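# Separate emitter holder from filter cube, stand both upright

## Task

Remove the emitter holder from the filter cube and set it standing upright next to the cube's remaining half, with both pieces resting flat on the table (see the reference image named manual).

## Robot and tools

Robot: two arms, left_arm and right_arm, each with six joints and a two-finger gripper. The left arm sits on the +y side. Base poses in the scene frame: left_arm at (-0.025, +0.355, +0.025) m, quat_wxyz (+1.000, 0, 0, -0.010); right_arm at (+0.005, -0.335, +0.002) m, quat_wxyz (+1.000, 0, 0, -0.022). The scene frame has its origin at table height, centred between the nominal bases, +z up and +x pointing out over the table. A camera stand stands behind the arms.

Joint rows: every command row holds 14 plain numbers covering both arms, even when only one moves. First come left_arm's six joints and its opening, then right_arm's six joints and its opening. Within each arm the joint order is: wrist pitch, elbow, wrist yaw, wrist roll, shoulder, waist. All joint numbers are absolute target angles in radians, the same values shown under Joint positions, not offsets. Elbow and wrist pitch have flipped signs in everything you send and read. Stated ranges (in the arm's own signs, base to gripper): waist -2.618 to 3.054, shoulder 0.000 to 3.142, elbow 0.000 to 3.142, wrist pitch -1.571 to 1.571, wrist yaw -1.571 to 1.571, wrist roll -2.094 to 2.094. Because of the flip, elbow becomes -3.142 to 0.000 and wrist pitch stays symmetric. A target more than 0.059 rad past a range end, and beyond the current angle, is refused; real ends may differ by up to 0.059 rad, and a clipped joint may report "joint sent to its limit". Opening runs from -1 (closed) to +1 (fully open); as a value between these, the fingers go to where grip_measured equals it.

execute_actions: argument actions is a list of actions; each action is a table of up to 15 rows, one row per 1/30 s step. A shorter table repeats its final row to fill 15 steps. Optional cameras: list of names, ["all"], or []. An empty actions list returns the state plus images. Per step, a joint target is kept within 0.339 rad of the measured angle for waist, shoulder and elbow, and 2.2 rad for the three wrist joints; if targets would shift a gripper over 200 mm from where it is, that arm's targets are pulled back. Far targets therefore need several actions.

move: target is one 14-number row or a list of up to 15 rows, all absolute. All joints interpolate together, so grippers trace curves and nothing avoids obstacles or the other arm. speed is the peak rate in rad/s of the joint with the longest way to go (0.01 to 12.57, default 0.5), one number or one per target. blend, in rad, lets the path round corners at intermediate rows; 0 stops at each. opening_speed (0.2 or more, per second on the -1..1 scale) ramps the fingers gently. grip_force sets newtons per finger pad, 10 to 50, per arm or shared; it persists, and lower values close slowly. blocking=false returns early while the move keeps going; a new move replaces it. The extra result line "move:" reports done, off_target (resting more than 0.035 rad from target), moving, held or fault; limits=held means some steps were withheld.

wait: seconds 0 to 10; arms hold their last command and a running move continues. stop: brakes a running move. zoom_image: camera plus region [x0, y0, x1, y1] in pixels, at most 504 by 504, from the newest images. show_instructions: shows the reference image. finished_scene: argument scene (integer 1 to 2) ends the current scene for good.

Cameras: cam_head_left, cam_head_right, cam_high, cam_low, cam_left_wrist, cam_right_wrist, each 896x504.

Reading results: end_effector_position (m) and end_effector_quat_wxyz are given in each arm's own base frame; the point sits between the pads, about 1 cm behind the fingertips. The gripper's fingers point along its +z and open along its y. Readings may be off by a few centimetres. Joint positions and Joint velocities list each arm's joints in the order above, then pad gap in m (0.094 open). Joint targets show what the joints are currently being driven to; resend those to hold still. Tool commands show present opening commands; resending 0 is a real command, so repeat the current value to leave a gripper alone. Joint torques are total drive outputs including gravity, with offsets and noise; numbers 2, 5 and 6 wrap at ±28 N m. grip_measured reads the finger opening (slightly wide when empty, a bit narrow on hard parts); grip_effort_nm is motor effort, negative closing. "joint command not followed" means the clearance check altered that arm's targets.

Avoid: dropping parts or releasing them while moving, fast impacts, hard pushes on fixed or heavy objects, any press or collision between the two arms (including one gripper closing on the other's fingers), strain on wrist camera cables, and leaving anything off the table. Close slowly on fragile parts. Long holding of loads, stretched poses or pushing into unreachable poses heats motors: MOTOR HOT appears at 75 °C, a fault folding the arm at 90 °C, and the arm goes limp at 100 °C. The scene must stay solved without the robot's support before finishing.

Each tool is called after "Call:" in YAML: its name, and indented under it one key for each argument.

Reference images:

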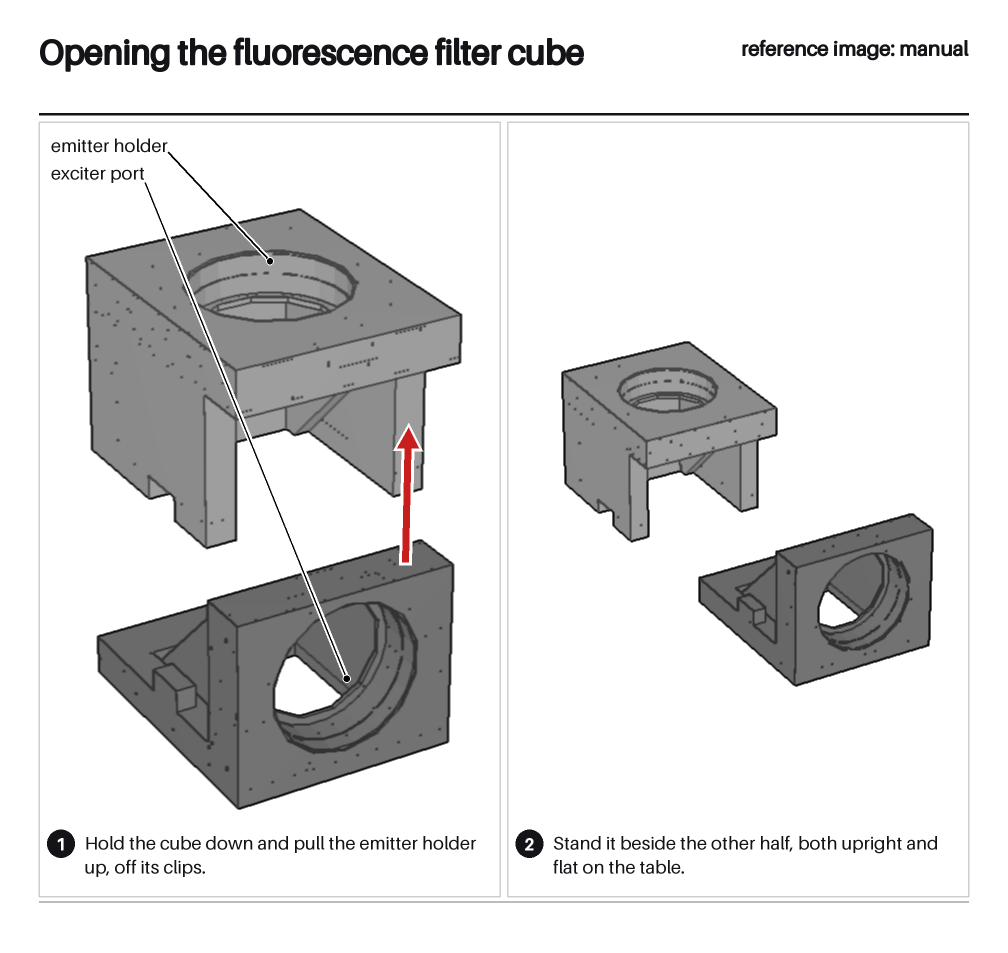

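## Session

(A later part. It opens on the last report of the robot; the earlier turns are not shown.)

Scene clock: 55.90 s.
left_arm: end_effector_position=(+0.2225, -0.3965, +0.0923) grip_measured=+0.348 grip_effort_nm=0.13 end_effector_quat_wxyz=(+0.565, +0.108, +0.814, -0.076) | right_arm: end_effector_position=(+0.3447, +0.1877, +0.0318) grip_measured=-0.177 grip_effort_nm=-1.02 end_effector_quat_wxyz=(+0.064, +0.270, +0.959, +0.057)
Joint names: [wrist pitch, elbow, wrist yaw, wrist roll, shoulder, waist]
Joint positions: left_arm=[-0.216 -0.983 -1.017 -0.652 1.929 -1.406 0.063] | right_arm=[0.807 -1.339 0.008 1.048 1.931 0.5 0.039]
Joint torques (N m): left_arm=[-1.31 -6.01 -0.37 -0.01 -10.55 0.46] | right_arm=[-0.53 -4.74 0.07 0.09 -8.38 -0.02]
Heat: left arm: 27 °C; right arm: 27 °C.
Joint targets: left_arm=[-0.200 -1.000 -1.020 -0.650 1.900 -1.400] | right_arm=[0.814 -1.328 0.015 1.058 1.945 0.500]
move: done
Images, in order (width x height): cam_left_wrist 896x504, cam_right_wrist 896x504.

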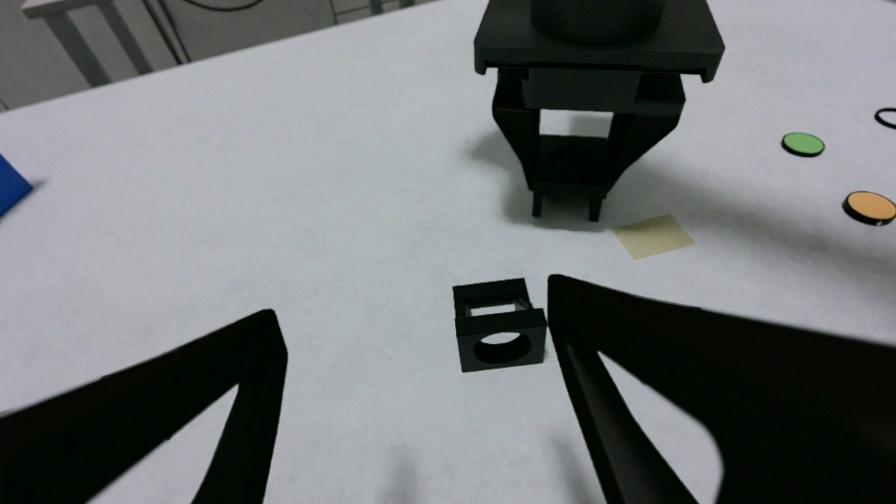

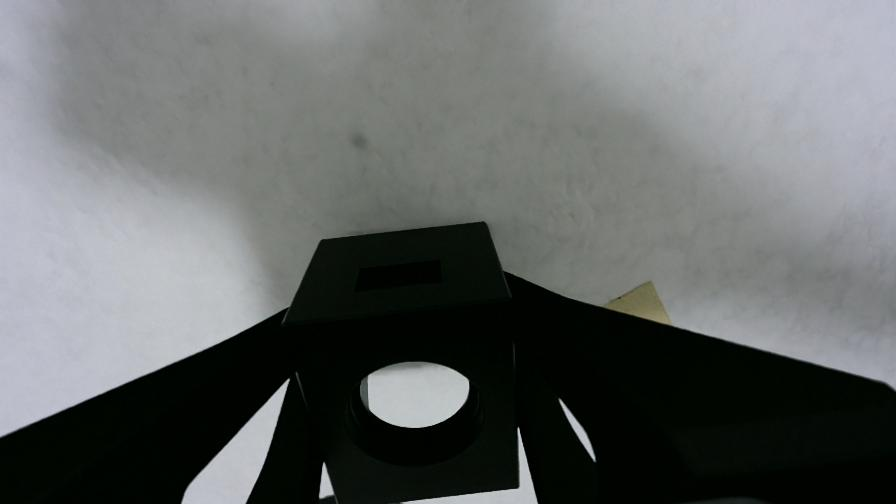

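Call:
move:
  target:
    - [-0.2,-1.0,-1.02,-0.65,1.9,-1.4,0.35,0.796,-1.328,0.015,1.058,1.963,0.50,-0.3]
  speed: 0.08
  cameras: ["cam_left_wrist"]

Call:
zoom_image:
  camera: "cam_left_wrist"
  region: [500, 130, 680, 270]

Scene clock: 57.03 s.
left_arm: end_effector_position=(+0.2225, -0.3964, +0.0923) grip_measured=+0.348 grip_effort_nm=0.13 end_effector_quat_wxyz=(+0.565, +0.109, +0.814, -0.076) | right_arm: end_effector_position=(+0.3458, +0.1883, +0.0287) grip_measured=-0.177 grip_effort_nm=-1.02 end_effector_quat_wxyz=(+0.064, +0.270, +0.959, +0.057)
Joint names: [wrist pitch, elbow, wrist yaw, wrist roll, shoulder, waist]
Joint positions: left_arm=[-0.216 -0.983 -1.017 -0.652 1.929 -1.406 0.063] | right_arm=[0.799 -1.339 0.008 1.049 1.941 0.5 0.039]
Joint torques (N m): left_arm=[-1.35 -6.04 -0.36 0 -10.55 0.54] | right_arm=[-0.61 -4.67 0.08 0.1 -7.71 -0.01]
Heat: left arm: 26 °C; right arm: 27 °C.
Joint targets: left_arm=[-0.200 -1.000 -1.020 -0.650 1.900 -1.400] | right_arm=[0.796 -1.328 0.015 1.058 1.963 0.500]
move: done
Images, in order (width x height): cam_left_wrist 896x504.

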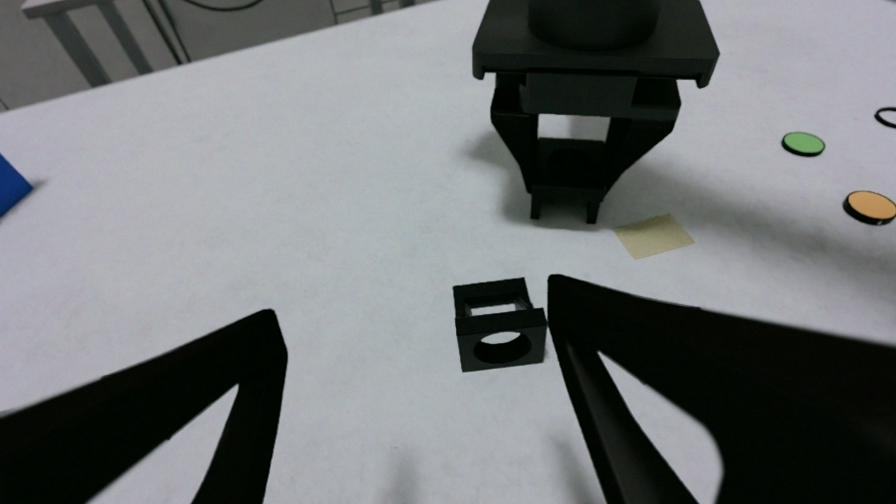

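Scaled by 2.800 from the camera's 896x504 image, which has a finer 1280x720 frame.

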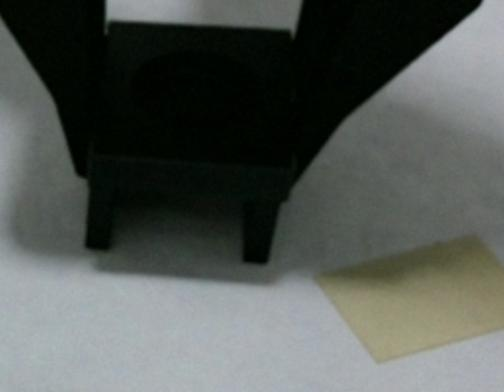

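Call:
move:
  target:
    - [-0.2,-1.0,-1.02,-0.65,1.9,-1.4,0.35,0.799,-1.330,0.015,1.058,1.957,0.50,0.6]
    - [-0.2,-1.0,-1.02,-0.65,1.9,-1.4,0.35,0.90,-1.400,0.015,1.058,1.90,0.50,0.6]
    - [-0.2,-1.0,-1.02,-0.65,1.9,-1.4,0.35,1.07,-1.54,0.015,1.058,1.840,0.50,0.6]
  speed: [0.1,0.2,0.35]
  blend: [0,0.04,0]
  opening_speed: 0.8
  cameras: ["cam_right_wrist","cam_left_wrist","cam_low"]

Call:
zoom_image:
  camera: "cam_low"
  region: [410, 250, 470, 300]

Call:
zoom_image:
  camera: "cam_left_wrist"
  region: [430, 80, 680, 380]

Scene clock: 61.00 s.
left_arm: end_effector_position=(+0.2225, -0.3964, +0.0923) grip_measured=+0.348 grip_effort_nm=0.14 end_effector_quat_wxyz=(+0.565, +0.109, +0.814, -0.076) | right_arm: end_effector_position=(+0.3457, +0.1882, +0.0975) grip_measured=+0.597 grip_effort_nm=0.15 end_effector_quat_wxyz=(+0.068, +0.270, +0.958, +0.061)
Joint names: [wrist pitch, elbow, wrist yaw, wrist roll, shoulder, waist]
Joint positions: left_arm=[-0.216 -0.983 -1.017 -0.652 1.929 -1.406 0.063] | right_arm=[1.039 -1.52 0.008 1.049 1.868 0.5 0.075]
Joint torques (N m): left_arm=[-1.35 -5.98 -0.39 -0.01 -10.55 0.5] | right_arm=[-0.32 -8.1 0.1 0.08 -11.54 0.03]
Heat: left arm: 27 °C; right arm: 27 °C.
Joint targets: left_arm=[-0.200 -1.000 -1.020 -0.650 1.900 -1.400] | right_arm=[1.070 -1.540 0.015 1.058 1.840 0.500]
move: done
Images, in order (width x height): cam_low 896x504, cam_left_wrist 896x504, cam_right_wrist 896x504.

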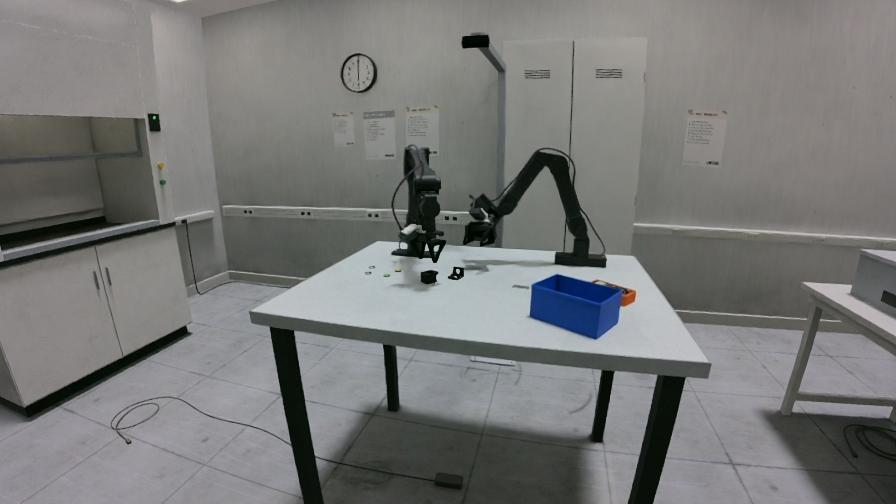

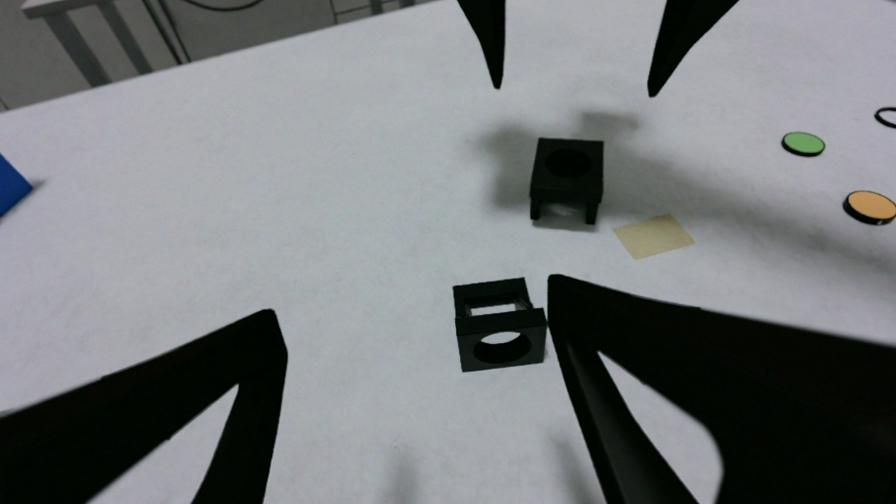

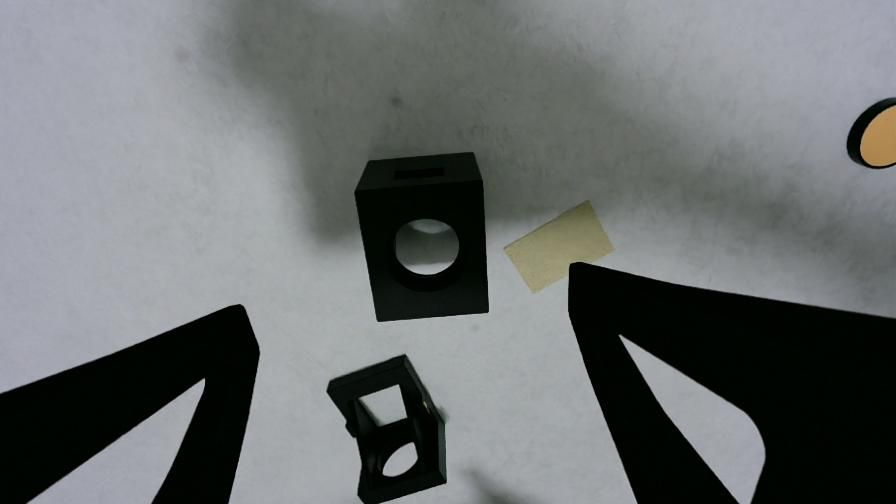

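Scaled by 8.400 from the camera's 896x504 image, which has a finer 1280x720 frame.

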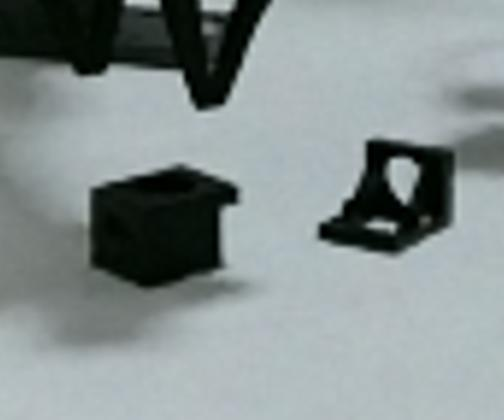

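Scaled by 1.680 from the camera's 896x504 image, which has a finer 1280x720 frame.

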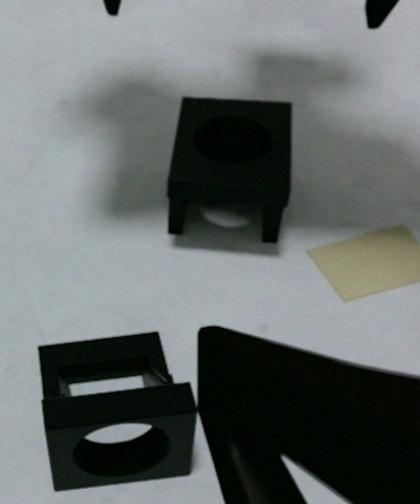

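Both halves stand upright, flat on the table, and both grippers are clear of them.

Call:
finished_scene:
  scene: 2

The scene is finished: the task was done.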